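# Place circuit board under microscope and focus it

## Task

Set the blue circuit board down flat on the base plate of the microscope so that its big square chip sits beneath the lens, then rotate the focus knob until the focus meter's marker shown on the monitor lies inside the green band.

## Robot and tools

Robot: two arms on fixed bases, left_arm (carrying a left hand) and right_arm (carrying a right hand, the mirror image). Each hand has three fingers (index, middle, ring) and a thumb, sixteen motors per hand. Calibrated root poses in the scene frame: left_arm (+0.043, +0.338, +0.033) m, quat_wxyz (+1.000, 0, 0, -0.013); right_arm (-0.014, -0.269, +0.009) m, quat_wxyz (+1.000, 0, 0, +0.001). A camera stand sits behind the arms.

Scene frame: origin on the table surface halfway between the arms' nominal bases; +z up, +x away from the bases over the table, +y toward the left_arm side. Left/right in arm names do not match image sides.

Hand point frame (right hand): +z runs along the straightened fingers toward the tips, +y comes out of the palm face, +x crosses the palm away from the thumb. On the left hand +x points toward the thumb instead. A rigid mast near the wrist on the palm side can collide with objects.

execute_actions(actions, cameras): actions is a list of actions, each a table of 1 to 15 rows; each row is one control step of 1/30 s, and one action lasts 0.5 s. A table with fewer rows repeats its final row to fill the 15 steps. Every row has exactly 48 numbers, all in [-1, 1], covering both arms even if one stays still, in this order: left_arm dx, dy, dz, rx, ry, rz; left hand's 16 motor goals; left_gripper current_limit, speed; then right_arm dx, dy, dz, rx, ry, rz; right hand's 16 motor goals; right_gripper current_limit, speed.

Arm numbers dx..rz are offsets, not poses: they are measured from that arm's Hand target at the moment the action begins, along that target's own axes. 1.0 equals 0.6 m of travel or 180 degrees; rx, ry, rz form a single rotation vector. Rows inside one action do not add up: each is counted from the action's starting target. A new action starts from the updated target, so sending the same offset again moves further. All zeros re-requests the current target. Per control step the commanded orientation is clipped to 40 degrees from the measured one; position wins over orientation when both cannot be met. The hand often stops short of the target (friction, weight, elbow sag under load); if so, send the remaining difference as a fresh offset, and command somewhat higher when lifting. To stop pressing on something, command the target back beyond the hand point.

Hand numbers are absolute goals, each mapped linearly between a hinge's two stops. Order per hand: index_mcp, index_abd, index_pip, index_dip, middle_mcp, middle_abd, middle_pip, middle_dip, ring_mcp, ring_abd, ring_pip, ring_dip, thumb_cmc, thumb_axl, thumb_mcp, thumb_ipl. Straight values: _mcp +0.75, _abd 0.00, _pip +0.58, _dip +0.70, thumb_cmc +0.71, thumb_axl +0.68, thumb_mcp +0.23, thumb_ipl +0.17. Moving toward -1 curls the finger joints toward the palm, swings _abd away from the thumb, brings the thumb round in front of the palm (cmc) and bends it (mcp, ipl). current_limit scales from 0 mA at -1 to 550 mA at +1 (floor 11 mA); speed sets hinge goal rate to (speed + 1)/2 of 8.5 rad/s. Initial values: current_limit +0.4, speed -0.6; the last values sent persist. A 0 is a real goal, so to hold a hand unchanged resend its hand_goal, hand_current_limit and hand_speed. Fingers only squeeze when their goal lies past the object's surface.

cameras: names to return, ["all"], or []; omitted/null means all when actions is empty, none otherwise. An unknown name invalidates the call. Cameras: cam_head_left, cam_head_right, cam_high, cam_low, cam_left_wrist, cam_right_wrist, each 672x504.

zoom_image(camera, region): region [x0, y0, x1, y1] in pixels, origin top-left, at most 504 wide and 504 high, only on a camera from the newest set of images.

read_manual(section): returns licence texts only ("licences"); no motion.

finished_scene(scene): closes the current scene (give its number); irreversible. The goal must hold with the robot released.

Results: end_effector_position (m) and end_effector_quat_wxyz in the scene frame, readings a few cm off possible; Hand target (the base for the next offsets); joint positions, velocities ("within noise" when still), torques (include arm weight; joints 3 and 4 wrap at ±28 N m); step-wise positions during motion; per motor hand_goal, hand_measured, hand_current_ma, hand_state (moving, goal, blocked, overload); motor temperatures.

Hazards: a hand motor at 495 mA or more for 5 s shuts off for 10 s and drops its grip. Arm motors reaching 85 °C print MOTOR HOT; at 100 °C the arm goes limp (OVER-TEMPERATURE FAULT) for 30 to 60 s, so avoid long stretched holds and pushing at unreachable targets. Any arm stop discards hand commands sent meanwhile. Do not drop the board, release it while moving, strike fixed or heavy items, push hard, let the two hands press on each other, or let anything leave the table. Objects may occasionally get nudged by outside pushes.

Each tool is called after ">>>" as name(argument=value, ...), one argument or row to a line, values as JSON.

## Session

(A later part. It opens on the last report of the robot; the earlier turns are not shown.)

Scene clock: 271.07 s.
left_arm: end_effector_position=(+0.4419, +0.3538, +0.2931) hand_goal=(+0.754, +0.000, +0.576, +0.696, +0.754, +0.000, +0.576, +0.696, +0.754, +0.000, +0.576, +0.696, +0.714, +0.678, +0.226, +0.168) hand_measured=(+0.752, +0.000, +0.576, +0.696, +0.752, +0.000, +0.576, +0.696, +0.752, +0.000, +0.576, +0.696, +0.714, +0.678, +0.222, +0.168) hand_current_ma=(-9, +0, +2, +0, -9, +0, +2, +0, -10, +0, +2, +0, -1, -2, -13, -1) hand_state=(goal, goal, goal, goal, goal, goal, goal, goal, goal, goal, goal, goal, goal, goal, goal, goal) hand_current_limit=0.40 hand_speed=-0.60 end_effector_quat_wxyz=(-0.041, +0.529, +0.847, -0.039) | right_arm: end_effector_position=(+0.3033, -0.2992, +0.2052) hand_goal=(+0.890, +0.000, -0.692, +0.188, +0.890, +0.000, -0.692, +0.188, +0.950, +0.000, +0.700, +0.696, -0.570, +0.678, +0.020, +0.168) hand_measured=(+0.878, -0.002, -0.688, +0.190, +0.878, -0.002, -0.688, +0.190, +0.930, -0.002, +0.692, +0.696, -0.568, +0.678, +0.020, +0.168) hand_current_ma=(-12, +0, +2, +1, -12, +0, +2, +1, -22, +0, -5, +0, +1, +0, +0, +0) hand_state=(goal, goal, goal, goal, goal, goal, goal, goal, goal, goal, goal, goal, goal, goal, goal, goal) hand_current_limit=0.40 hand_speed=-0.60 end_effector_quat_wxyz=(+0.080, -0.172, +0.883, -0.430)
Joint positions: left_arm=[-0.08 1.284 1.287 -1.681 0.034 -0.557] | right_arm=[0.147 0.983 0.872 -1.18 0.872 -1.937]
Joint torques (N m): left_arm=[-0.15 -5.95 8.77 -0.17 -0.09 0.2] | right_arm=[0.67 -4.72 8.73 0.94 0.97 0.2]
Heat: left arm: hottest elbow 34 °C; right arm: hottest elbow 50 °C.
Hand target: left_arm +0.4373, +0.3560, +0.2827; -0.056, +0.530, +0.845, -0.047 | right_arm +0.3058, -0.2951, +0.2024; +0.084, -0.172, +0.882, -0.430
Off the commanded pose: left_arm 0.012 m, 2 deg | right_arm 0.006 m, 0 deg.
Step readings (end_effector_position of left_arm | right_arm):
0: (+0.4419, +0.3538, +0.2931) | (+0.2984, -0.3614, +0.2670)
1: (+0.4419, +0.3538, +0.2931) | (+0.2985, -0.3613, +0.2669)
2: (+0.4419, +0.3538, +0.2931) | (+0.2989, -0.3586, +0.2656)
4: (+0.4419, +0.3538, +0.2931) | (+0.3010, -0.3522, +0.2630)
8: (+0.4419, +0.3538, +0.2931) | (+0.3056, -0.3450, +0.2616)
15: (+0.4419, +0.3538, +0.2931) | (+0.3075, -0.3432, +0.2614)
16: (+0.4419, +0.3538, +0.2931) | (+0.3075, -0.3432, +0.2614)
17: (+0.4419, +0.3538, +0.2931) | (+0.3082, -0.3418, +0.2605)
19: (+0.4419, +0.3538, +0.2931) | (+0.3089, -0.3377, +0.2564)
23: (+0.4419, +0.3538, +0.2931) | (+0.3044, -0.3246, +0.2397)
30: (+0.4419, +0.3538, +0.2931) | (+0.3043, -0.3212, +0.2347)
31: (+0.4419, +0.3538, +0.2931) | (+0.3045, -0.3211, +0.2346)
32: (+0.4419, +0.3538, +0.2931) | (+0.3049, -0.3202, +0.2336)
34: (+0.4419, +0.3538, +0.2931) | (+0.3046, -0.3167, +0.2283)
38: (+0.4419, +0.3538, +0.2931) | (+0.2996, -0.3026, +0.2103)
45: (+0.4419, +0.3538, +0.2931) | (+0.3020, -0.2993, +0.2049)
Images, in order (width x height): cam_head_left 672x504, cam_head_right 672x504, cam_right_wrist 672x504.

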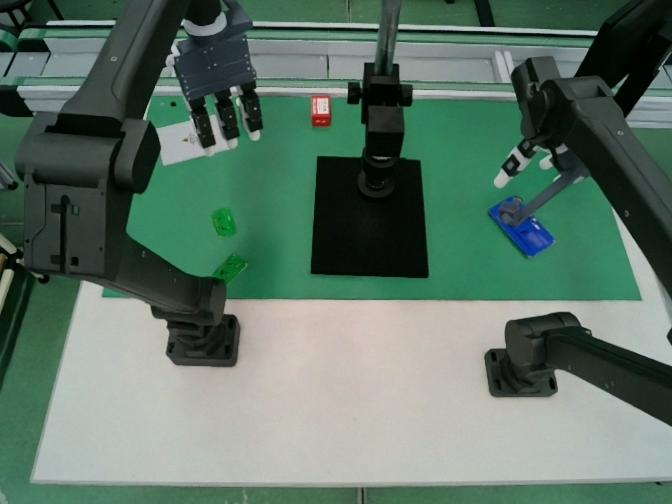

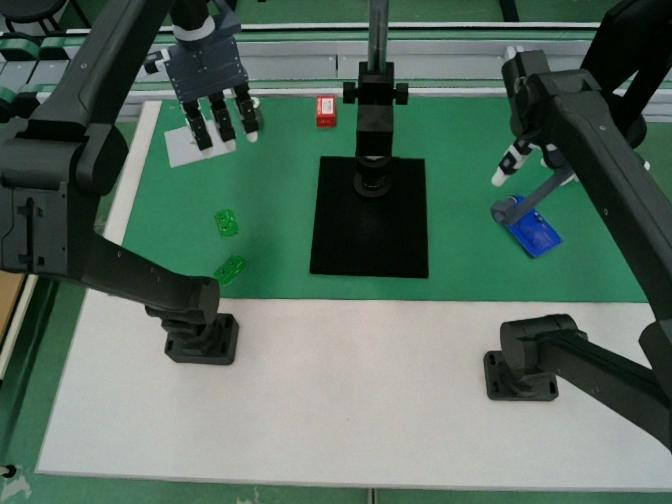

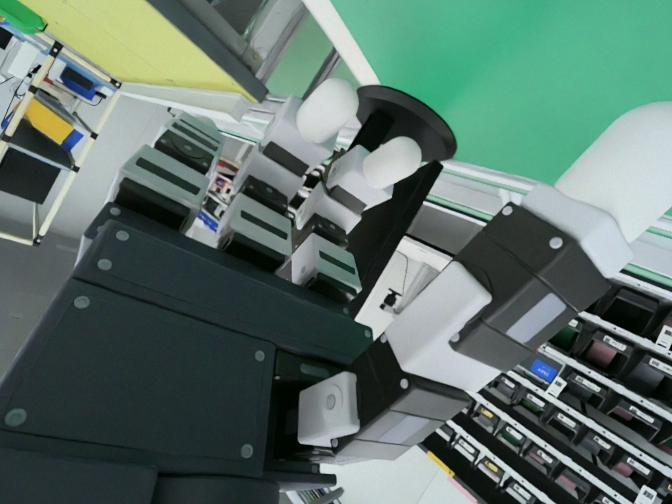

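>>> execute_actions(
  actions=[],
)

>>> zoom_image(
  camera="cam_low",
  region=[335, 230, 385, 265],
)

>>> zoom_image(
  camera="cam_head_left",
  region=[470, 130, 590, 270],
)

Scene clock: 282.10 s.
left_arm: end_effector_position=(+0.4419, +0.3538, +0.2931) hand_goal=(+0.754, +0.000, +0.576, +0.696, +0.754, +0.000, +0.576, +0.696, +0.754, +0.000, +0.576, +0.696, +0.714, +0.678, +0.226, +0.168) hand_measured=(+0.752, +0.000, +0.576, +0.696, +0.752, +0.000, +0.576, +0.696, +0.752, +0.000, +0.576, +0.696, +0.714, +0.678, +0.222, +0.168) hand_current_ma=(-9, +0, +2, +0, -9, +0, +2, +0, -10, +0, +2, +0, -1, -2, -13, -1) hand_state=(goal, goal, goal, goal, goal, goal, goal, goal, goal, goal, goal, goal, goal, goal, goal, goal) hand_current_limit=0.40 hand_speed=-0.60 end_effector_quat_wxyz=(-0.041, +0.529, +0.847, -0.039) | right_arm: end_effector_position=(+0.3033, -0.2992, +0.2052) hand_goal=(+0.890, +0.000, -0.692, +0.188, +0.890, +0.000, -0.692, +0.188, +0.950, +0.000, +0.700, +0.696, -0.570, +0.678, +0.020, +0.168) hand_measured=(+0.878, -0.002, -0.688, +0.190, +0.878, -0.002, -0.688, +0.190, +0.930, -0.002, +0.692, +0.696, -0.568, +0.678, +0.020, +0.168) hand_current_ma=(-12, +0, +2, +1, -12, +0, +2, +1, -22, +0, -5, +0, +1, +0, +0, +0) hand_state=(goal, goal, goal, goal, goal, goal, goal, goal, goal, goal, goal, goal, goal, goal, goal, goal) hand_current_limit=0.40 hand_speed=-0.60 end_effector_quat_wxyz=(+0.080, -0.172, +0.883, -0.430)
Joint positions: left_arm=[-0.08 1.284 1.287 -1.681 0.034 -0.557] | right_arm=[0.147 0.983 0.872 -1.18 0.872 -1.937]
Joint velocities: within noise
Joint torques (N m): left_arm=[-0.09 -6.01 8.79 -0.18 -0.09 0.19] | right_arm=[0.91 -4.66 8.72 0.94 0.96 0.19]
Motor temperatures (°C): left_arm=[23 25 34 23 24 24] | right_arm=[23 26 47 22 26 24]
Heat: left arm: hottest elbow 34 °C; right arm: hottest elbow 47 °C.
Hand target: left_arm +0.4373, +0.3560, +0.2827; -0.056, +0.530, +0.845, -0.047 | right_arm +0.3057, -0.2951, +0.2024; +0.084, -0.172, +0.882, -0.430
Off the commanded pose: left_arm 0.012 m, 2 deg | right_arm 0.005 m, 0 deg.

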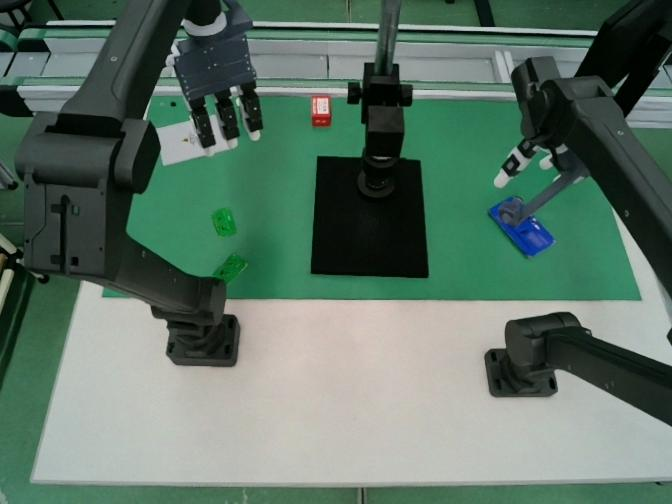

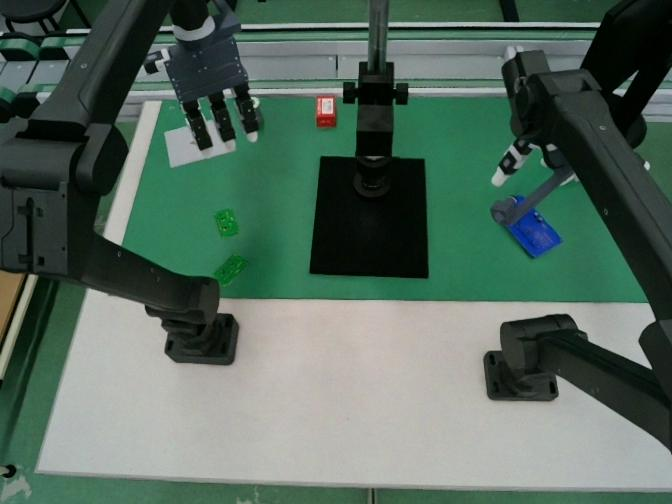

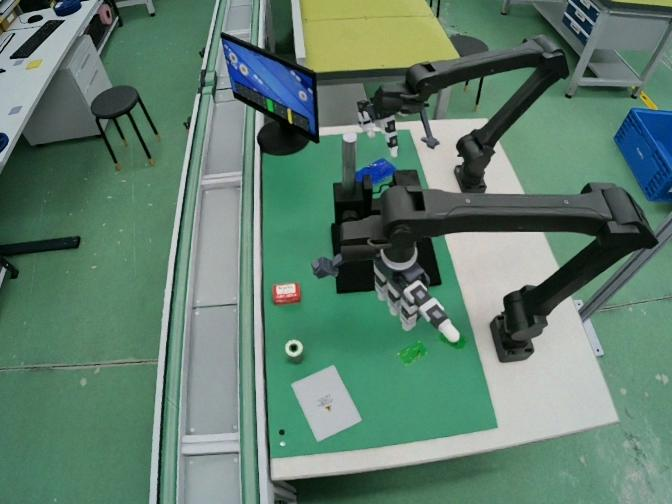

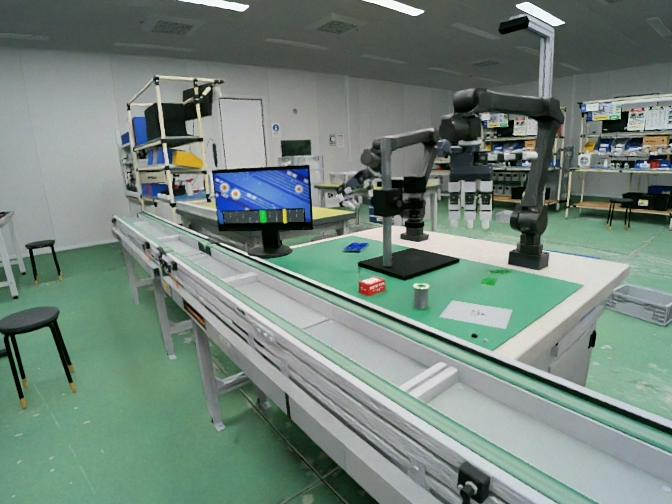

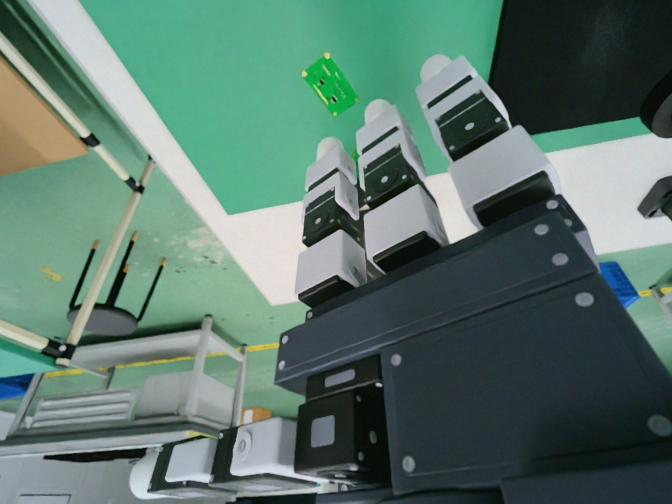

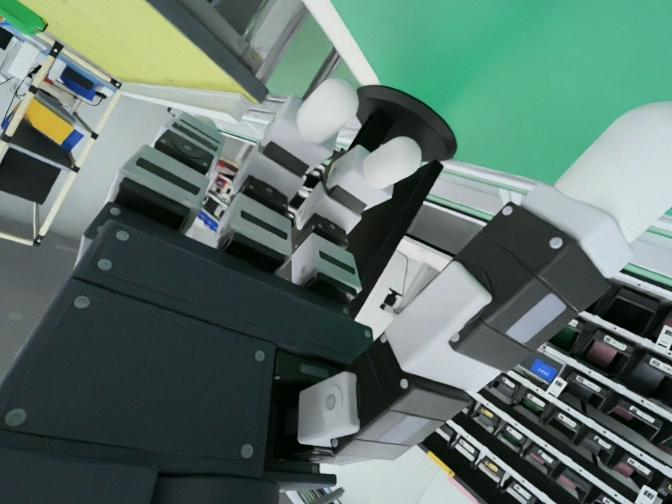

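Scaled by 10.080.

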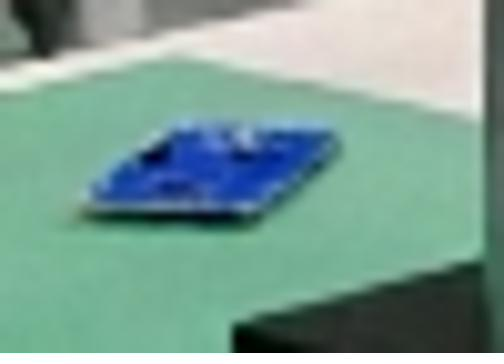

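Scaled by 3.600.

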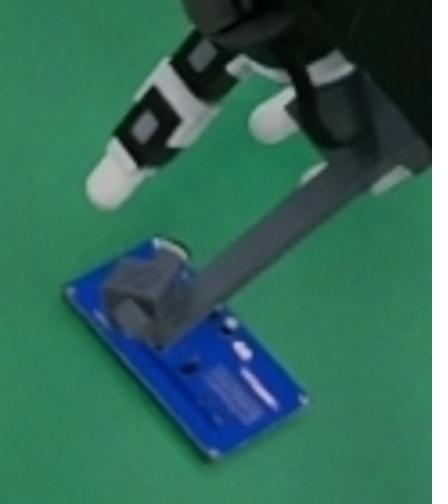

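>>> execute_actions(
  actions=[
    [[0,0,0,0,0,0,0.754,0,0.576,0.696,0.754,0,0.576,0.696,0.754,0,0.576,0.696,0.714,0.678,0.226,0.168,0.4,-0.6,0.0051,0.0341,0.0575,0,0,0,0.89,0,-0.693,0.188,0.89,0,-0.693,0.188,0.95,0,0.7,0.696,-0.571,0.678,0.02,0.168,0.4,-0.6]],
    [[0,0,0,0,0,0,0.754,0,0.576,0.696,0.754,0,0.576,0.696,0.754,0,0.576,0.696,0.714,0.678,0.226,0.168,0.4,-0.6,0.0051,0.0341,0.0575,0,0,0,0.89,0,-0.693,0.188,0.89,0,-0.693,0.188,0.95,0,0.7,0.696,-0.571,0.678,0.02,0.168,0.4,-0.6]],
    [[0,0,0,0,0,0,0.754,0,0.576,0.696,0.754,0,0.576,0.696,0.754,0,0.576,0.696,0.714,0.678,0.226,0.168,0.4,-0.6,0.0051,0.0341,0.0575,0,0,0,0.89,0,-0.693,0.188,0.89,0,-0.693,0.188,0.95,0,0.7,0.696,-0.571,0.678,0.02,0.168,0.4,-0.6]],
  ],
  cameras=["cam_head_left","cam_head_right","cam_high"],
)

>>> zoom_image(
  camera="cam_head_left",
  region=[440, 130, 620, 290],
)

>>> zoom_image(
  camera="cam_high",
  region=[330, 90, 450, 210],
)

Scene clock: 304.77 s.
left_arm: end_effector_position=(+0.4419, +0.3538, +0.2931) hand_goal=(+0.754, +0.000, +0.576, +0.696, +0.754, +0.000, +0.576, +0.696, +0.754, +0.000, +0.576, +0.696, +0.714, +0.678, +0.226, +0.168) hand_measured=(+0.752, +0.000, +0.576, +0.696, +0.752, +0.000, +0.576, +0.696, +0.752, +0.000, +0.576, +0.696, +0.714, +0.678, +0.222, +0.168) hand_current_ma=(-9, +0, +2, +0, -9, +0, +2, +0, -10, +0, +2, +0, -1, -2, -13, -1) hand_state=(goal, goal, goal, goal, goal, goal, goal, goal, goal, goal, goal, goal, goal, goal, goal, goal) hand_current_limit=0.40 hand_speed=-0.60 end_effector_quat_wxyz=(-0.041, +0.529, +0.847, -0.039) | right_arm: end_effector_position=(+0.3135, -0.3340, +0.0924) hand_goal=(+0.890, +0.000, -0.692, +0.188, +0.890, +0.000, -0.692, +0.188, +0.950, +0.000, +0.700, +0.696, -0.570, +0.678, +0.020, +0.168) hand_measured=(+0.878, -0.002, -0.688, +0.190, +0.878, -0.002, -0.688, +0.190, +0.932, -0.002, +0.692, +0.696, -0.568, +0.678, +0.020, +0.168) hand_current_ma=(-12, +0, +2, +1, -12, +0, +2, +1, -22, +0, -5, +0, +0, +0, +0, +0) hand_state=(goal, goal, goal, goal, goal, goal, goal, goal, goal, goal, goal, goal, goal, goal, goal, goal) hand_current_limit=0.40 hand_speed=-0.60 end_effector_quat_wxyz=(+0.079, -0.160, +0.884, -0.432)
Joint positions: left_arm=[-0.08 1.284 1.287 -1.681 0.034 -0.557] | right_arm=[0.022 1.089 0.619 -0.701 0.842 -2.085]
Joint torques (N m): left_arm=[-0.09 -6.12 8.83 -0.18 -0.09 0.2] | right_arm=[-1.26 -5.54 8.06 1.48 0.77 -0.09]
Heat: left arm: hottest elbow 35 °C; right arm: hottest elbow 44 °C.
Hand target: left_arm +0.4373, +0.3560, +0.2827; -0.056, +0.530, +0.845, -0.047 | right_arm +0.3137, -0.3390, +0.0904; +0.084, -0.172, +0.882, -0.430
Off the commanded pose: left_arm 0.012 m, 2 deg | right_arm 0.005 m, 2 deg.
joint sent to its limit (right arm) — joint 6 (wrist roll), lower limit. The joint targets still meet the commanded pose.
Step readings (end_effector_position of left_arm | right_arm):
0: (+0.4419, +0.3538, +0.2931) | (+0.3033, -0.2992, +0.2052)
1: (+0.4419, +0.3538, +0.2931) | (+0.3033, -0.2992, +0.2051)
2: (+0.4419, +0.3538, +0.2931) | (+0.3047, -0.2990, +0.2036)
4: (+0.4419, +0.3538, +0.2931) | (+0.3083, -0.2987, +0.1971)
8: (+0.4419, +0.3538, +0.2931) | (+0.3053, -0.3022, +0.1753)
15: (+0.4419, +0.3538, +0.2931) | (+0.3077, -0.3058, +0.1681)
16: (+0.4419, +0.3538, +0.2931) | (+0.3082, -0.3059, +0.1681)
17: (+0.4419, +0.3538, +0.2931) | (+0.3097, -0.3068, +0.1667)
19: (+0.4419, +0.3538, +0.2931) | (+0.3131, -0.3089, +0.1609)
23: (+0.4419, +0.3538, +0.2931) | (+0.3088, -0.3168, +0.1397)
30: (+0.4419, +0.3538, +0.2931) | (+0.3105, -0.3201, +0.1303)
31: (+0.4419, +0.3538, +0.2931) | (+0.3112, -0.3201, +0.1305)
32: (+0.4419, +0.3538, +0.2931) | (+0.3126, -0.3211, +0.1294)
34: (+0.4419, +0.3538, +0.2931) | (+0.3159, -0.3235, +0.1244)
38: (+0.4419, +0.3538, +0.2931) | (+0.3120, -0.3312, +0.1038)
45: (+0.4419, +0.3538, +0.2931) | (+0.3122, -0.3340, +0.0919)
Images, in order (width x height): cam_head_left 672x504, cam_head_right 672x504, cam_high 672x504.

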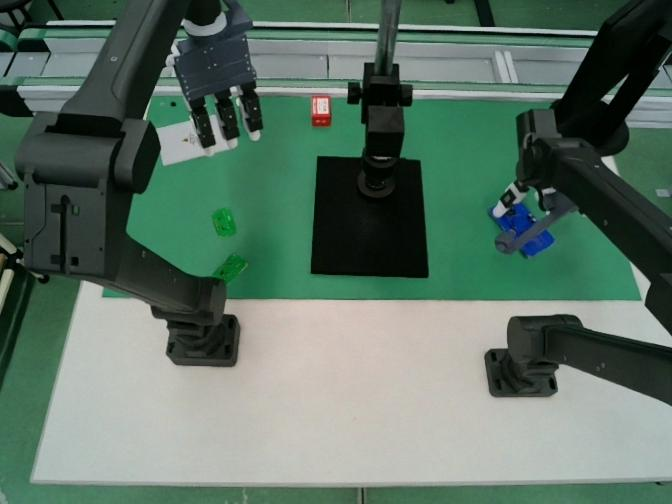

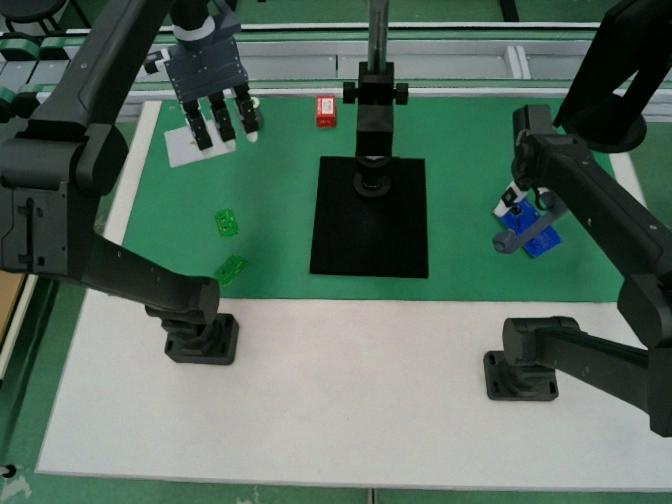

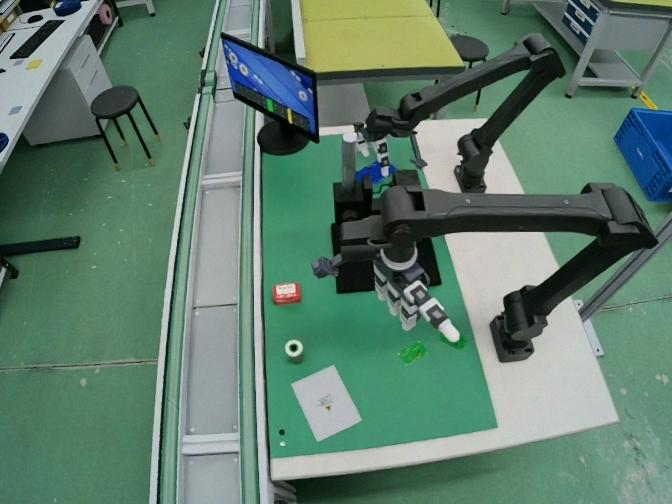

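Scaled by 2.800.

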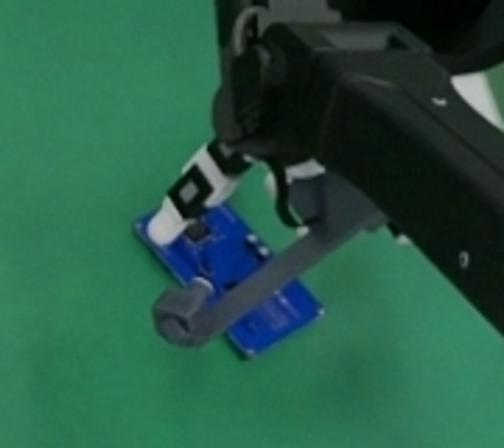

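Scaled by 4.200.

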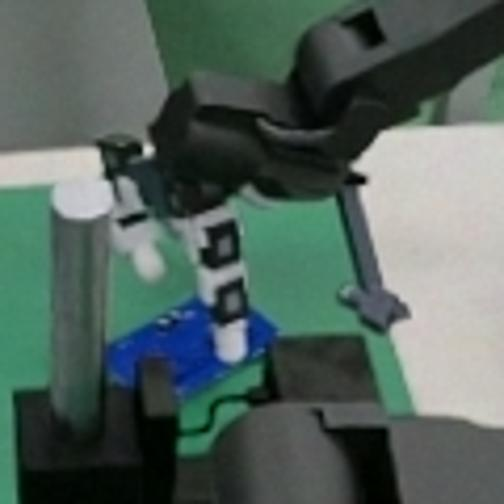

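>>> execute_actions(
  actions=[
    [[0,0,0,0,0,0,0.754,0,0.576,0.696,0.754,0,0.576,0.696,0.754,0,0.576,0.696,0.714,0.678,0.226,0.168,0.4,-0.6,0.0328,-0.009,0.0115,0,0,0,1.0,0,-0.81,0.333,1.0,0,-0.81,0.333,0.95,0,0.7,0.696,-0.571,0.678,0.02,0.168,0.4,-0.6]],
    [[0,0,0,0,0,0,0.754,0,0.576,0.696,0.754,0,0.576,0.696,0.754,0,0.576,0.696,0.714,0.678,0.226,0.168,0.4,-0.6,0,0.0328,0.0257,0,0,0,1.0,0,-0.81,0.333,1.0,0,-0.81,0.333,0.95,0,0.7,0.696,-0.571,0.678,0.02,0.168,0.4,-0.6]],
  ],
  cameras=["cam_head_left","cam_head_right","cam_high","cam_low"],
)

>>> zoom_image(
  camera="cam_head_left",
  region=[440, 150, 600, 290],
)

>>> zoom_image(
  camera="cam_high",
  region=[330, 100, 450, 210],
)

>>> zoom_image(
  camera="cam_low",
  region=[320, 190, 420, 270],
)

Scene clock: 327.17 s.
left_arm: end_effector_position=(+0.4419, +0.3538, +0.2931) hand_goal=(+0.754, +0.000, +0.576, +0.696, +0.754, +0.000, +0.576, +0.696, +0.754, +0.000, +0.576, +0.696, +0.714, +0.678, +0.226, +0.168) hand_measured=(+0.752, +0.000, +0.576, +0.696, +0.752, +0.000, +0.576, +0.696, +0.752, +0.000, +0.576, +0.696, +0.714, +0.678, +0.222, +0.168) hand_current_ma=(-9, +0, +2, +0, -9, +0, +2, +0, -10, +0, +2, +0, -1, -2, -13, -1) hand_state=(goal, goal, goal, goal, goal, goal, goal, goal, goal, goal, goal, goal, goal, goal, goal, goal) hand_current_limit=0.40 hand_speed=-0.60 end_effector_quat_wxyz=(-0.041, +0.529, +0.847, -0.039) | right_arm: end_effector_position=(+0.3005, -0.3492, +0.0686) hand_goal=(+1.000, +0.000, -0.810, +0.334, +1.000, +0.000, -0.810, +0.334, +0.950, +0.000, +0.700, +0.696, -0.570, +0.678, +0.020, +0.168) hand_measured=(+0.984, -0.002, -0.806, +0.332, +0.984, -0.002, -0.806, +0.332, +0.932, -0.002, +0.692, +0.696, -0.568, +0.678, +0.020, +0.168) hand_current_ma=(-17, +0, +2, -1, -16, +0, +2, -1, -22, +0, -5, +0, +0, +0, +0, +0) hand_state=(goal, goal, goal, goal, goal, goal, goal, goal, goal, goal, goal, goal, goal, goal, goal, goal) hand_current_limit=0.40 hand_speed=-0.60 end_effector_quat_wxyz=(+0.070, -0.139, +0.886, -0.437)
Joint positions: left_arm=[-0.08 1.284 1.287 -1.681 0.034 -0.557] | right_arm=[-0.021 1.099 0.553 -0.62 0.849 -2.086]
Joint torques (N m): left_arm=[-0.09 -6.18 8.81 -0.17 -0.09 0.19] | right_arm=[-1.08 -5.25 7.47 1.32 0.91 -0.06]
Motor temperatures (°C): left_arm=[23 25 35 22 24 24] | right_arm=[23 26 40 22 26 24]
Heat: left arm: hottest elbow 35 °C; right arm: hottest elbow 40 °C.
Hand target: left_arm +0.4373, +0.3560, +0.2827; -0.056, +0.530, +0.845, -0.047 | right_arm +0.2987, -0.3546, +0.0653; +0.084, -0.172, +0.882, -0.430
Off the commanded pose: left_arm 0.012 m, 2 deg | right_arm 0.006 m, 4 deg.
joint sent to its limit (right arm) — joint 6 (wrist roll), lower limit. The joint targets are off in orientation, not in position.
Step readings (end_effector_position of left_arm | right_arm):
0: (+0.4419, +0.3538, +0.2931) | (+0.3136, -0.3340, +0.0924)
1: (+0.4419, +0.3538, +0.2931) | (+0.3136, -0.3340, +0.0924)
2: (+0.4419, +0.3538, +0.2931) | (+0.3133, -0.3347, +0.0922)
4: (+0.4419, +0.3538, +0.2931) | (+0.3114, -0.3379, +0.0915)
8: (+0.4419, +0.3538, +0.2931) | (+0.3045, -0.3469, +0.0899)
15: (+0.4419, +0.3538, +0.2931) | (+0.3028, -0.3492, +0.0901)
16: (+0.4419, +0.3538, +0.2931) | (+0.3028, -0.3492, +0.0901)
17: (+0.4419, +0.3538, +0.2931) | (+0.3028, -0.3492, +0.0894)
19: (+0.4419, +0.3538, +0.2931) | (+0.3037, -0.3492, +0.0865)
23: (+0.4419, +0.3538, +0.2931) | (+0.2998, -0.3492, +0.0748)
30: (+0.4419, +0.3538, +0.2931) | (+0.2997, -0.3492, +0.0683)
Images, in order (width x height): cam_head_left 672x504, cam_head_right 672x504, cam_high 672x504, cam_low 672x504.

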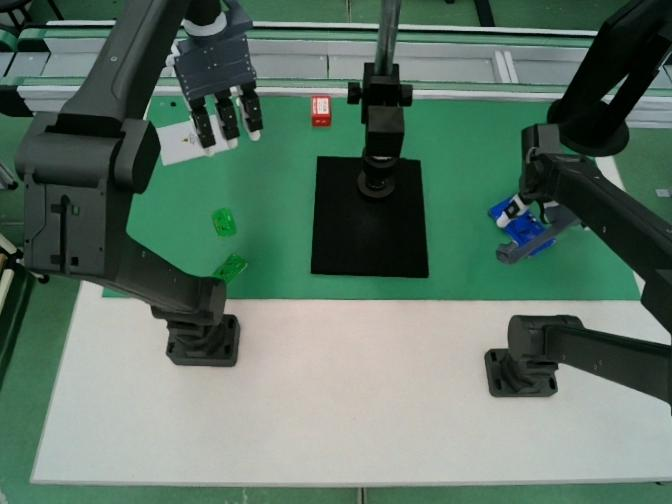

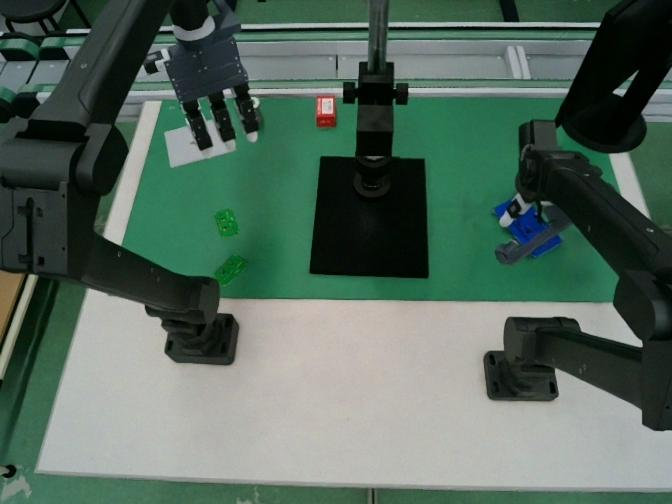

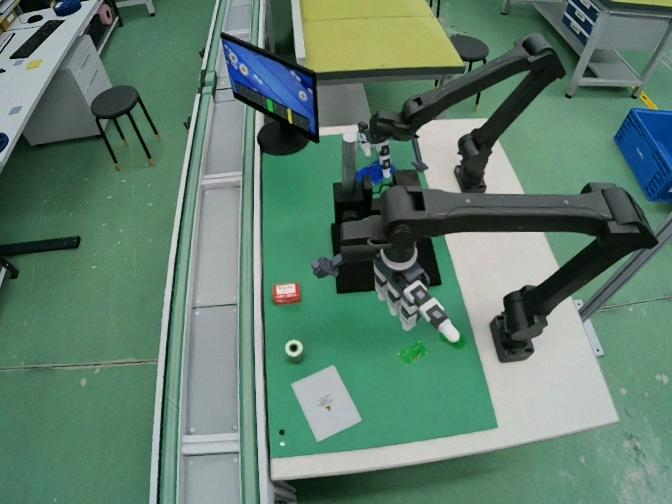

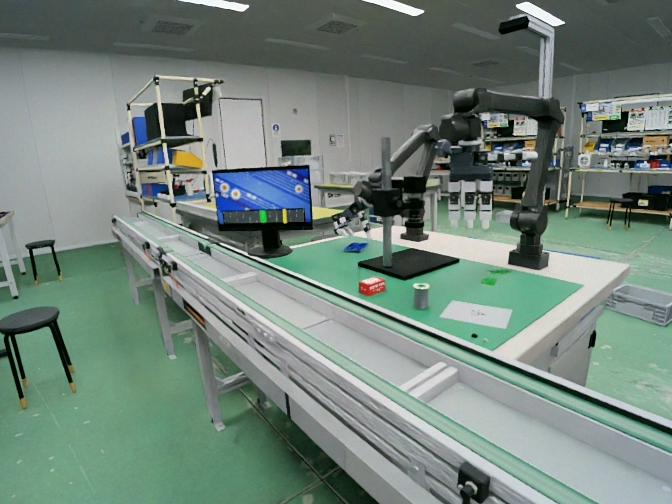

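Scaled by 3.150.

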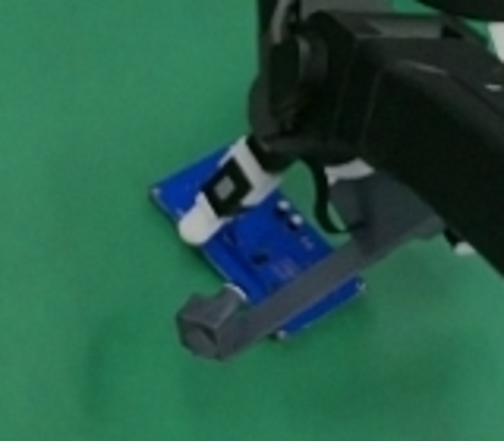

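Scaled by 4.200.

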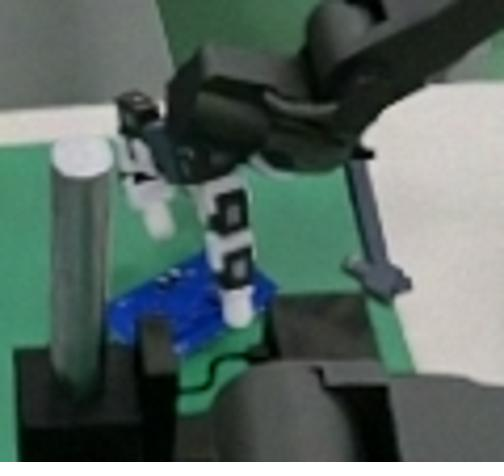

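Scaled by 5.040.

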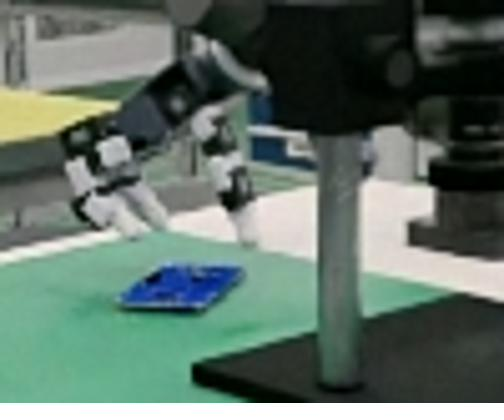

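>>> execute_actions(
  actions=[
    [[0,0,0,0,0,0,0.754,0,0.576,0.696,0.754,0,0.576,0.696,0.754,0,0.576,0.696,0.714,0.678,0.226,0.168,0.4,-0.6,0,-0.005,0.0067,0,0,0,1.0,0,-0.81,0.333,1.0,0,0.576,0.696,0.95,0,0.7,0.696,-0.571,0.678,0.02,0.168,0.4,-0.6]],
    [[0,0,0,0,0,0,0.754,0,0.576,0.696,0.754,0,0.576,0.696,0.754,0,0.576,0.696,0.714,0.678,0.226,0.168,0.4,-0.6,0,0.0263,0.0205,0,0,0,1.0,0,-0.81,0.333,1.0,0,0.576,0.696,0.95,0,0.7,0.696,-0.571,0.678,0.02,0.168,0.4,-0.6]],
    [[0,0,0,0,0,0,0.754,0,0.576,0.696,0.754,0,0.576,0.696,0.754,0,0.576,0.696,0.714,0.678,0.226,0.168,0.4,-0.6,0,0.0263,0.0205,0,0,0,1.0,0,-0.81,0.333,1.0,0,0.576,0.696,0.95,0,0.7,0.696,-0.571,0.678,0.02,0.168,0.4,-0.6]],
  ],
  cameras=["cam_head_left","cam_high","cam_low"],
)

>>> zoom_image(
  camera="cam_head_left",
  region=[440, 150, 600, 290],
)

>>> zoom_image(
  camera="cam_low",
  region=[320, 190, 420, 270],
)

Scene clock: 349.50 s.
left_arm: end_effector_position=(+0.4419, +0.3538, +0.2931) hand_goal=(+0.754, +0.000, +0.576, +0.696, +0.754, +0.000, +0.576, +0.696, +0.754, +0.000, +0.576, +0.696, +0.714, +0.678, +0.226, +0.168) hand_measured=(+0.752, +0.000, +0.576, +0.696, +0.752, +0.000, +0.576, +0.696, +0.752, +0.000, +0.576, +0.696, +0.714, +0.678, +0.222, +0.168) hand_current_ma=(-9, +0, +2, +0, -9, +0, +2, +0, -10, +0, +2, +0, -1, -2, -13, -1) hand_state=(goal, goal, goal, goal, goal, goal, goal, goal, goal, goal, goal, goal, goal, goal, goal, goal) hand_current_limit=0.40 hand_speed=-0.60 end_effector_quat_wxyz=(-0.041, +0.529, +0.847, -0.039) | right_arm: end_effector_position=(+0.3030, -0.3535, +0.0284) hand_goal=(+1.000, +0.000, -0.810, +0.334, +1.000, +0.000, +0.576, +0.696, +0.950, +0.000, +0.700, +0.696, -0.570, +0.678, +0.020, +0.168) hand_measured=(+0.984, -0.002, -0.806, +0.332, +0.984, -0.002, +0.570, +0.694, +0.932, -0.002, +0.692, +0.696, -0.568, +0.678, +0.020, +0.168) hand_current_ma=(-17, +0, +2, -1, -16, +0, -4, -1, -22, +0, -5, +0, +0, +0, +0, +0) hand_state=(goal, goal, goal, goal, goal, goal, goal, goal, goal, goal, goal, goal, goal, goal, goal, goal) hand_current_limit=0.40 hand_speed=-0.60 end_effector_quat_wxyz=(+0.067, -0.134, +0.886, -0.439)
Joint positions: left_arm=[-0.08 1.284 1.287 -1.681 0.034 -0.557] | right_arm=[-0.033 1.207 0.497 -0.458 0.852 -2.086]
Joint torques (N m): left_arm=[-0.15 -6.07 8.73 -0.13 -0.08 0.19] | right_arm=[-0.79 -5.95 6.67 1.42 0.92 -0.05]
Heat: left arm: hottest elbow 35 °C; right arm: hottest elbow 39 °C.
Hand target: left_arm +0.4373, +0.3560, +0.2827; -0.056, +0.530, +0.845, -0.047 | right_arm +0.3007, -0.3591, +0.0253; +0.084, -0.172, +0.882, -0.430
Off the commanded pose: left_arm 0.012 m, 2 deg | right_arm 0.007 m, 5 deg.
joint sent to its limit (right arm) — joint 6 (wrist roll), lower limit. The joint targets are off in orientation, not in position.
Step readings (end_effector_position of left_arm | right_arm):
0: (+0.4419, +0.3538, +0.2931) | (+0.3006, -0.3492, +0.0686)
1: (+0.4419, +0.3538, +0.2931) | (+0.3006, -0.3492, +0.0686)
2: (+0.4419, +0.3538, +0.2931) | (+0.3006, -0.3494, +0.0686)
4: (+0.4419, +0.3538, +0.2931) | (+0.3006, -0.3503, +0.0684)
8: (+0.4419, +0.3538, +0.2931) | (+0.3001, -0.3526, +0.0670)
15: (+0.4419, +0.3538, +0.2931) | (+0.3000, -0.3533, +0.0665)
16: (+0.4419, +0.3538, +0.2931) | (+0.3002, -0.3533, +0.0664)
17: (+0.4419, +0.3538, +0.2931) | (+0.3012, -0.3534, +0.0664)
19: (+0.4419, +0.3538, +0.2931) | (+0.3042, -0.3535, +0.0641)
23: (+0.4419, +0.3538, +0.2931) | (+0.3036, -0.3535, +0.0544)
30: (+0.4419, +0.3538, +0.2931) | (+0.3022, -0.3535, +0.0485)
31: (+0.4419, +0.3538, +0.2931) | (+0.3026, -0.3535, +0.0485)
32: (+0.4419, +0.3538, +0.2931) | (+0.3035, -0.3535, +0.0481)
34: (+0.4419, +0.3538, +0.2931) | (+0.3058, -0.3536, +0.0453)
38: (+0.4419, +0.3538, +0.2931) | (+0.3034, -0.3535, +0.0342)
45: (+0.4419, +0.3538, +0.2931) | (+0.3021, -0.3535, +0.0281)
Images, in order (width x height): cam_head_left 672x504, cam_high 672x504, cam_low 672x504.

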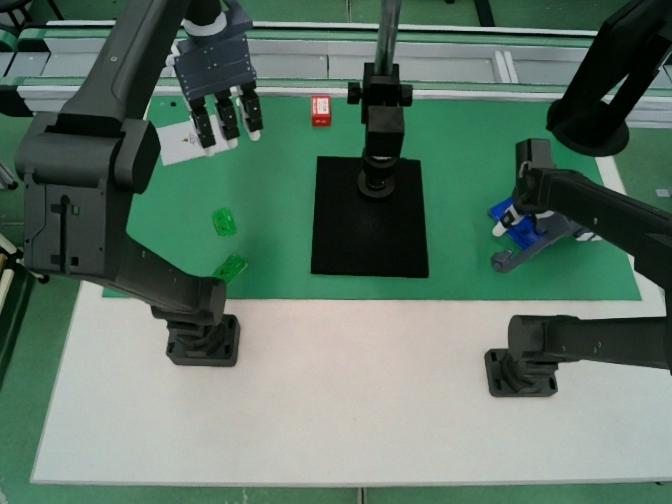

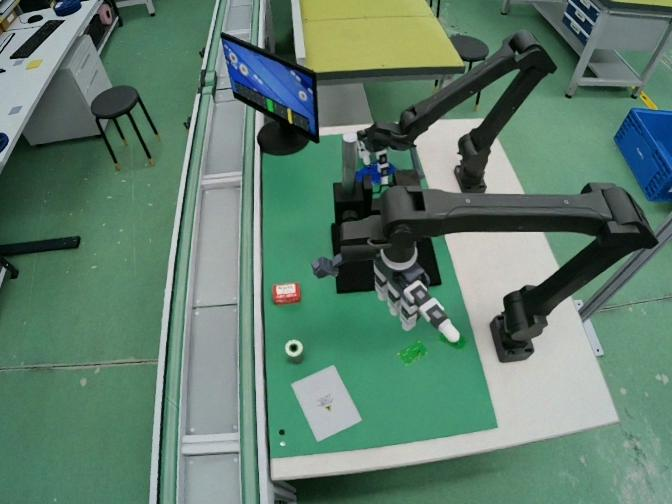

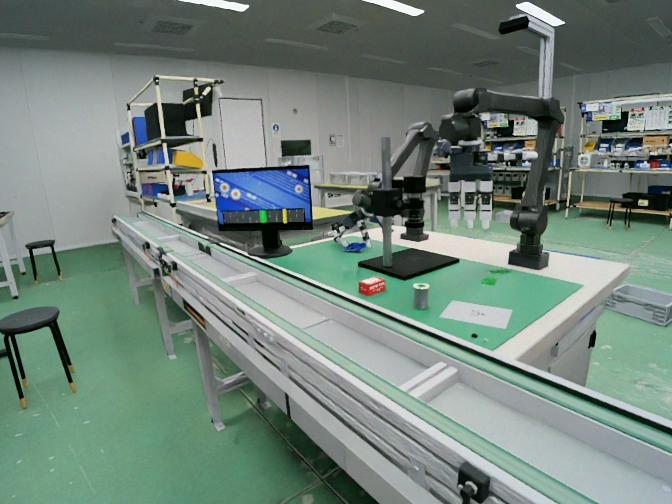

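Scaled by 3.150.

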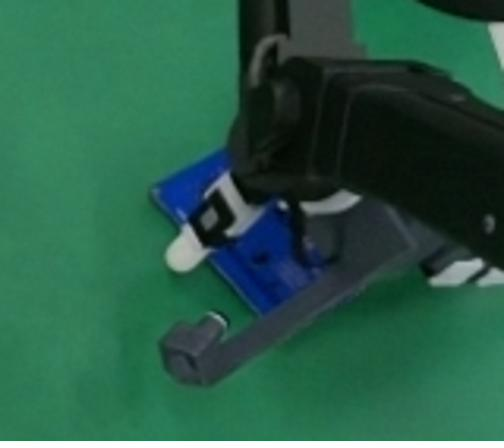

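Scaled by 5.040.

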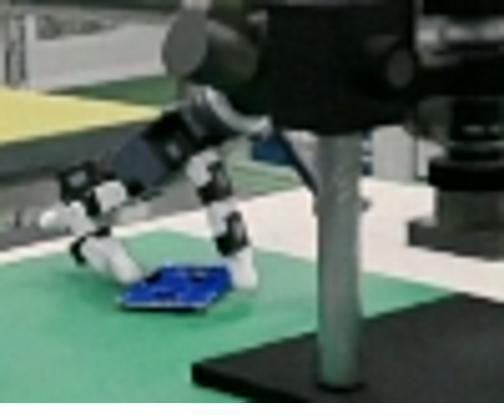

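>>> execute_actions(
  actions=[
    [[0,0,0,0,0,0,0.754,0,0.576,0.696,0.754,0,0.576,0.696,0.754,0,0.576,0.696,0.714,0.678,0.226,0.168,0.4,-0.6,0,0.0118,0.0092,0,0,0,1.0,0,-0.81,0.333,1.0,0,0.576,0.696,0.95,0,0.7,0.696,-0.571,0.678,0.02,0.168,0.4,-0.8]],
    [[0,0,0,0,0,0,0.754,0,0.576,0.696,0.754,0,0.576,0.696,0.754,0,0.576,0.696,0.714,0.678,0.226,0.168,0.4,-0.6,0,0,0,0,0,0,1.0,0,-0.81,0.333,1.0,0,0.576,0.696,0.95,0,0.7,0.696,-0.571,0.678,-0.10,0.168,0.2,-0.8]],
  ],
  cameras=["cam_head_left","cam_low"],
)

>>> zoom_image(
  camera="cam_head_left",
  region=[440, 150, 600, 290],
)

>>> zoom_image(
  camera="cam_low",
  region=[320, 190, 420, 270],
)

Scene clock: 358.33 s.
left_arm: end_effector_position=(+0.4419, +0.3538, +0.2931) hand_goal=(+0.754, +0.000, +0.576, +0.696, +0.754, +0.000, +0.576, +0.696, +0.754, +0.000, +0.576, +0.696, +0.714, +0.678, +0.226, +0.168) hand_measured=(+0.752, +0.000, +0.576, +0.696, +0.752, +0.000, +0.576, +0.696, +0.752, +0.000, +0.576, +0.696, +0.714, +0.678, +0.222, +0.168) hand_current_ma=(-9, +0, +2, +0, -9, +0, +2, +0, -10, +0, +2, +0, -1, -2, -13, -1) hand_state=(goal, goal, goal, goal, goal, goal, goal, goal, goal, goal, goal, goal, goal, goal, goal, goal) hand_current_limit=0.40 hand_speed=-0.60 end_effector_quat_wxyz=(-0.041, +0.529, +0.847, -0.039) | right_arm: end_effector_position=(+0.3059, -0.3539, +0.0229) hand_goal=(+1.000, +0.000, -0.810, +0.334, +1.000, +0.000, +0.576, +0.696, +0.950, +0.000, +0.700, +0.696, -0.570, +0.678, -0.100, +0.168) hand_measured=(+0.990, -0.002, -0.816, +0.330, +0.984, -0.002, +0.570, +0.694, +0.932, -0.002, +0.692, +0.696, -0.568, +0.678, -0.024, +0.182) hand_current_ma=(-9, +0, -4, -2, -16, +0, -4, -1, -22, +0, -5, +0, +0, +0, +256, +20) hand_state=(goal, goal, goal, goal, goal, goal, goal, goal, goal, goal, goal, goal, goal, goal, blocked, goal) hand_current_limit=0.20 hand_speed=-0.80 end_effector_quat_wxyz=(+0.070, -0.132, +0.885, -0.440)
Joint positions: left_arm=[-0.08 1.284 1.287 -1.681 0.034 -0.557] | right_arm=[-0.033 1.227 0.491 -0.422 0.853 -2.088]
Joint torques (N m): left_arm=[-0.09 -6.18 8.8 -0.17 -0.1 0.2] | right_arm=[-1.26 -5.66 6.06 1.51 0.81 -0.04]
Heat: left arm: hottest elbow 35 °C; right arm: hottest elbow 39 °C.
Hand target: left_arm +0.4373, +0.3560, +0.2827; -0.056, +0.530, +0.845, -0.047 | right_arm +0.3007, -0.3592, +0.0163; +0.084, -0.172, +0.882, -0.430
Off the commanded pose: left_arm 0.012 m, 2 deg | right_arm 0.010 m, 5 deg.
joint sent to its limit (right arm) — joint 6 (wrist roll), lower limit. The joint targets are off in orientation, not in position.
Step readings (end_effector_position of left_arm | right_arm):
0: (+0.4419, +0.3538, +0.2931) | (+0.3031, -0.3535, +0.0284)
1: (+0.4419, +0.3538, +0.2931) | (+0.3032, -0.3535, +0.0284)
2: (+0.4419, +0.3538, +0.2931) | (+0.3037, -0.3535, +0.0283)
4: (+0.4419, +0.3538, +0.2931) | (+0.3052, -0.3536, +0.0273)
8: (+0.4419, +0.3538, +0.2931) | (+0.3051, -0.3536, +0.0230)
15: (+0.4419, +0.3538, +0.2931) | (+0.3060, -0.3540, +0.0229)
16: (+0.4419, +0.3538, +0.2931) | (+0.3060, -0.3540, +0.0229)
17: (+0.4419, +0.3538, +0.2931) | (+0.3060, -0.3540, +0.0229)
19: (+0.4419, +0.3538, +0.2931) | (+0.3060, -0.3540, +0.0229)
23: (+0.4419, +0.3538, +0.2931) | (+0.3059, -0.3539, +0.0229)
30: (+0.4419, +0.3538, +0.2931) | (+0.3059, -0.3539, +0.0229)
Images, in order (width x height): cam_head_left 672x504, cam_low 672x504.

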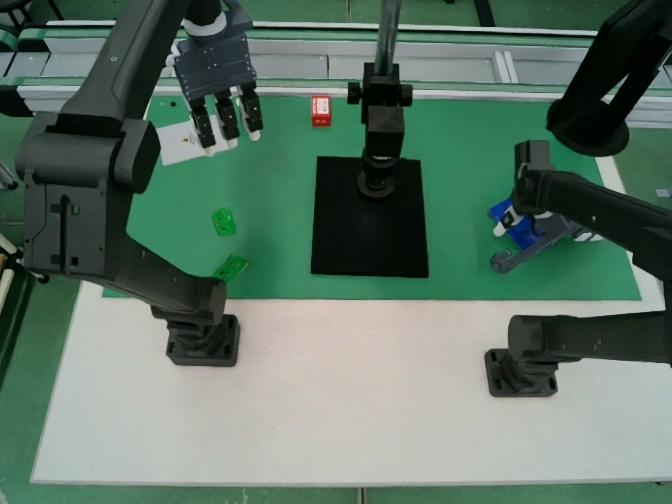

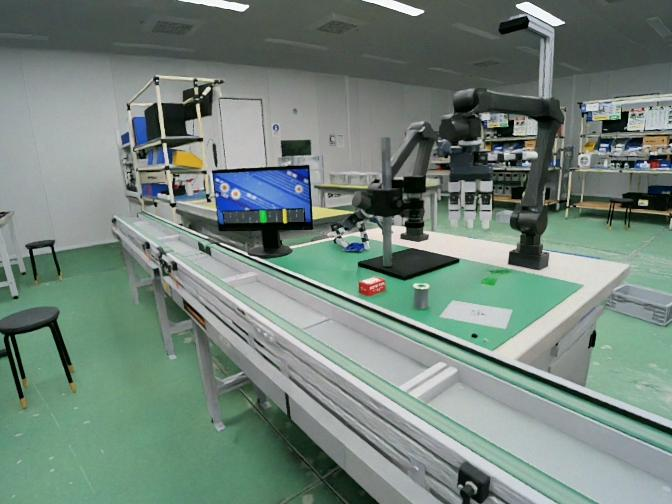

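Scaled by 3.150.

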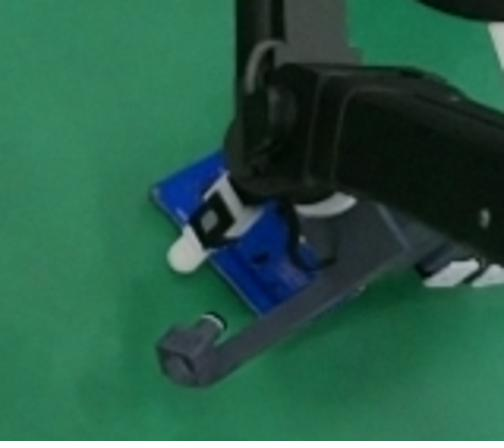

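Scaled by 5.040.

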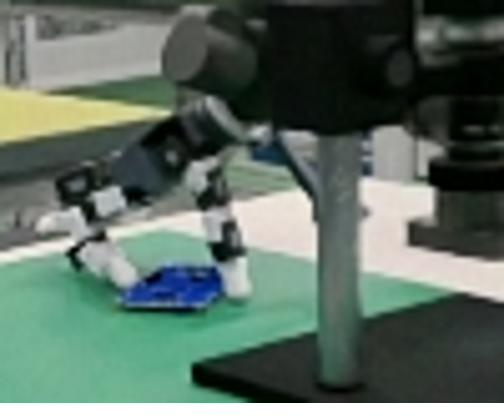

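>>> execute_actions(
  actions=[
    [[0,0,0,0,0,0,0.754,0,0.576,0.696,0.754,0,0.576,0.696,0.754,0,0.576,0.696,0.714,0.678,0.226,0.168,0.4,-0.6,0,-0.0131,-0.0103,0,0,0,1.0,0,-0.81,0.333,1.0,0,0.576,0.696,0.95,0,0.7,0.696,-0.571,0.678,-0.04,0.168,0.2,-0.8]],
    [[0,0,0,0,0,0,0.754,0,0.576,0.696,0.754,0,0.576,0.696,0.754,0,0.576,0.696,0.714,0.678,0.226,0.168,0.4,-0.6,0,0,0,0,0,0,1.0,0,-0.81,0.333,1.0,0,0.576,0.696,0.95,0,0.7,0.696,-0.571,0.678,-0.12,0.168,0.0,-0.8]],
  ],
  cameras=["cam_head_left","cam_low"],
)

>>> zoom_image(
  camera="cam_head_left",
  region=[440, 150, 600, 290],
)

>>> zoom_image(
  camera="cam_low",
  region=[320, 190, 420, 270],
)

Scene clock: 372.13 s.
left_arm: end_effector_position=(+0.4419, +0.3538, +0.2931) hand_goal=(+0.754, +0.000, +0.576, +0.696, +0.754, +0.000, +0.576, +0.696, +0.754, +0.000, +0.576, +0.696, +0.714, +0.678, +0.226, +0.168) hand_measured=(+0.752, +0.000, +0.576, +0.696, +0.752, +0.000, +0.576, +0.696, +0.752, +0.000, +0.576, +0.696, +0.714, +0.678, +0.222, +0.168) hand_current_ma=(-9, +0, +2, +0, -9, +0, +2, +0, -10, +0, +2, +0, -1, -2, -13, -1) hand_state=(goal, goal, goal, goal, goal, goal, goal, goal, goal, goal, goal, goal, goal, goal, goal, goal) hand_current_limit=0.40 hand_speed=-0.60 end_effector_quat_wxyz=(-0.041, +0.529, +0.847, -0.039) | right_arm: end_effector_position=(+0.3036, -0.3531, +0.0241) hand_goal=(+1.000, +0.000, -0.810, +0.334, +1.000, +0.000, +0.576, +0.696, +0.950, +0.000, +0.700, +0.696, -0.570, +0.678, -0.120, +0.168) hand_measured=(+0.990, -0.002, -0.812, +0.332, +0.984, -0.002, +0.570, +0.694, +0.932, -0.002, +0.692, +0.696, -0.568, +0.678, -0.062, +0.178) hand_current_ma=(-9, +0, +0, -1, -16, +0, -4, -1, -22, +0, -5, +0, +1, +0, +165, +13) hand_state=(goal, goal, goal, goal, goal, goal, goal, goal, goal, goal, goal, goal, goal, goal, blocked, goal) hand_current_limit=0.00 hand_speed=-0.80 end_effector_quat_wxyz=(+0.068, -0.134, +0.886, -0.438)
Joint positions: left_arm=[-0.08 1.284 1.287 -1.681 0.034 -0.557] | right_arm=[-0.033 1.218 0.491 -0.437 0.849 -2.088]
Joint torques (N m): left_arm=[-0.15 -6.12 8.76 -0.18 -0.1 0.2] | right_arm=[-1.32 -6.71 7.13 0.64 1.01 -0.04]
Heat: left arm: hottest elbow 35 °C; right arm: hottest elbow 38 °C.
Hand target: left_arm +0.4373, +0.3560, +0.2827; -0.056, +0.530, +0.845, -0.047 | right_arm +0.3007, -0.3591, +0.0263; +0.084, -0.172, +0.882, -0.430
Off the commanded pose: left_arm 0.012 m, 2 deg | right_arm 0.007 m, 5 deg.
joint sent to its limit (right arm) — joint 6 (wrist roll), lower limit. The joint targets are off in orientation, not in position.
Step readings (end_effector_position of left_arm | right_arm):
0: (+0.4419, +0.3538, +0.2931) | (+0.3059, -0.3539, +0.0229)
1: (+0.4419, +0.3538, +0.2931) | (+0.3059, -0.3539, +0.0229)
2: (+0.4419, +0.3538, +0.2931) | (+0.3059, -0.3539, +0.0229)
4: (+0.4419, +0.3538, +0.2931) | (+0.3057, -0.3539, +0.0229)
8: (+0.4419, +0.3538, +0.2931) | (+0.3047, -0.3539, +0.0234)
15: (+0.4419, +0.3538, +0.2931) | (+0.3037, -0.3539, +0.0236)
16: (+0.4419, +0.3538, +0.2931) | (+0.3037, -0.3539, +0.0236)
17: (+0.4419, +0.3538, +0.2931) | (+0.3036, -0.3538, +0.0236)
19: (+0.4419, +0.3538, +0.2931) | (+0.3036, -0.3535, +0.0236)
23: (+0.4419, +0.3538, +0.2931) | (+0.3036, -0.3531, +0.0239)
30: (+0.4419, +0.3538, +0.2931) | (+0.3036, -0.3531, +0.0241)
Images, in order (width x height): cam_head_left 672x504, cam_low 672x504.

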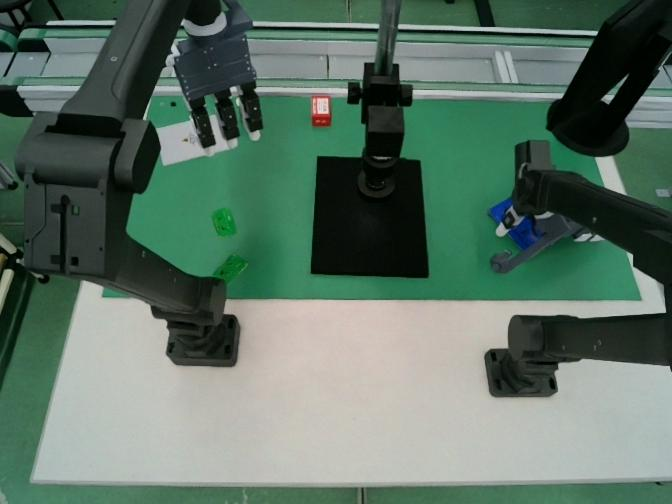

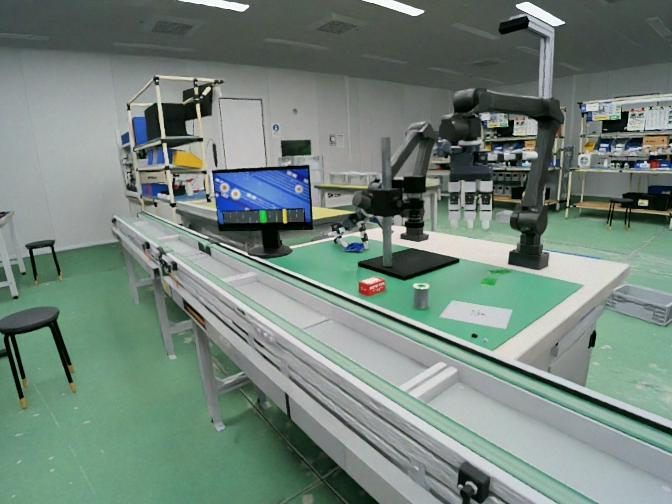

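Scaled by 3.150.

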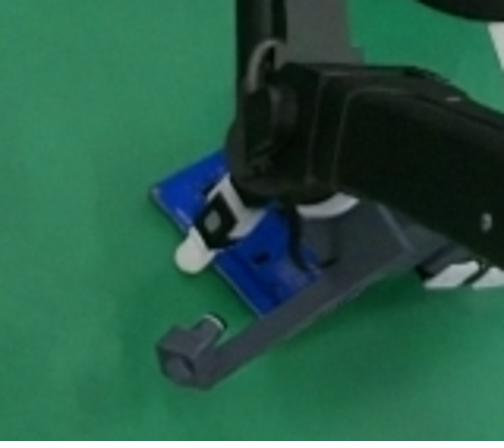

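Scaled by 5.040.

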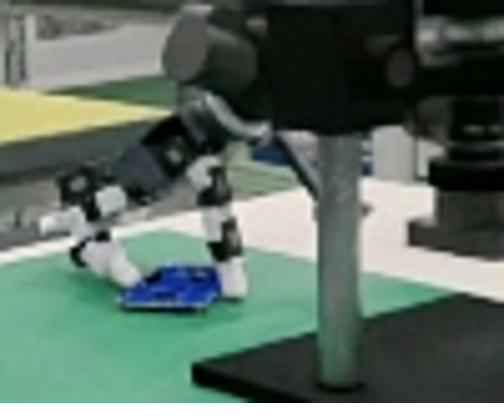

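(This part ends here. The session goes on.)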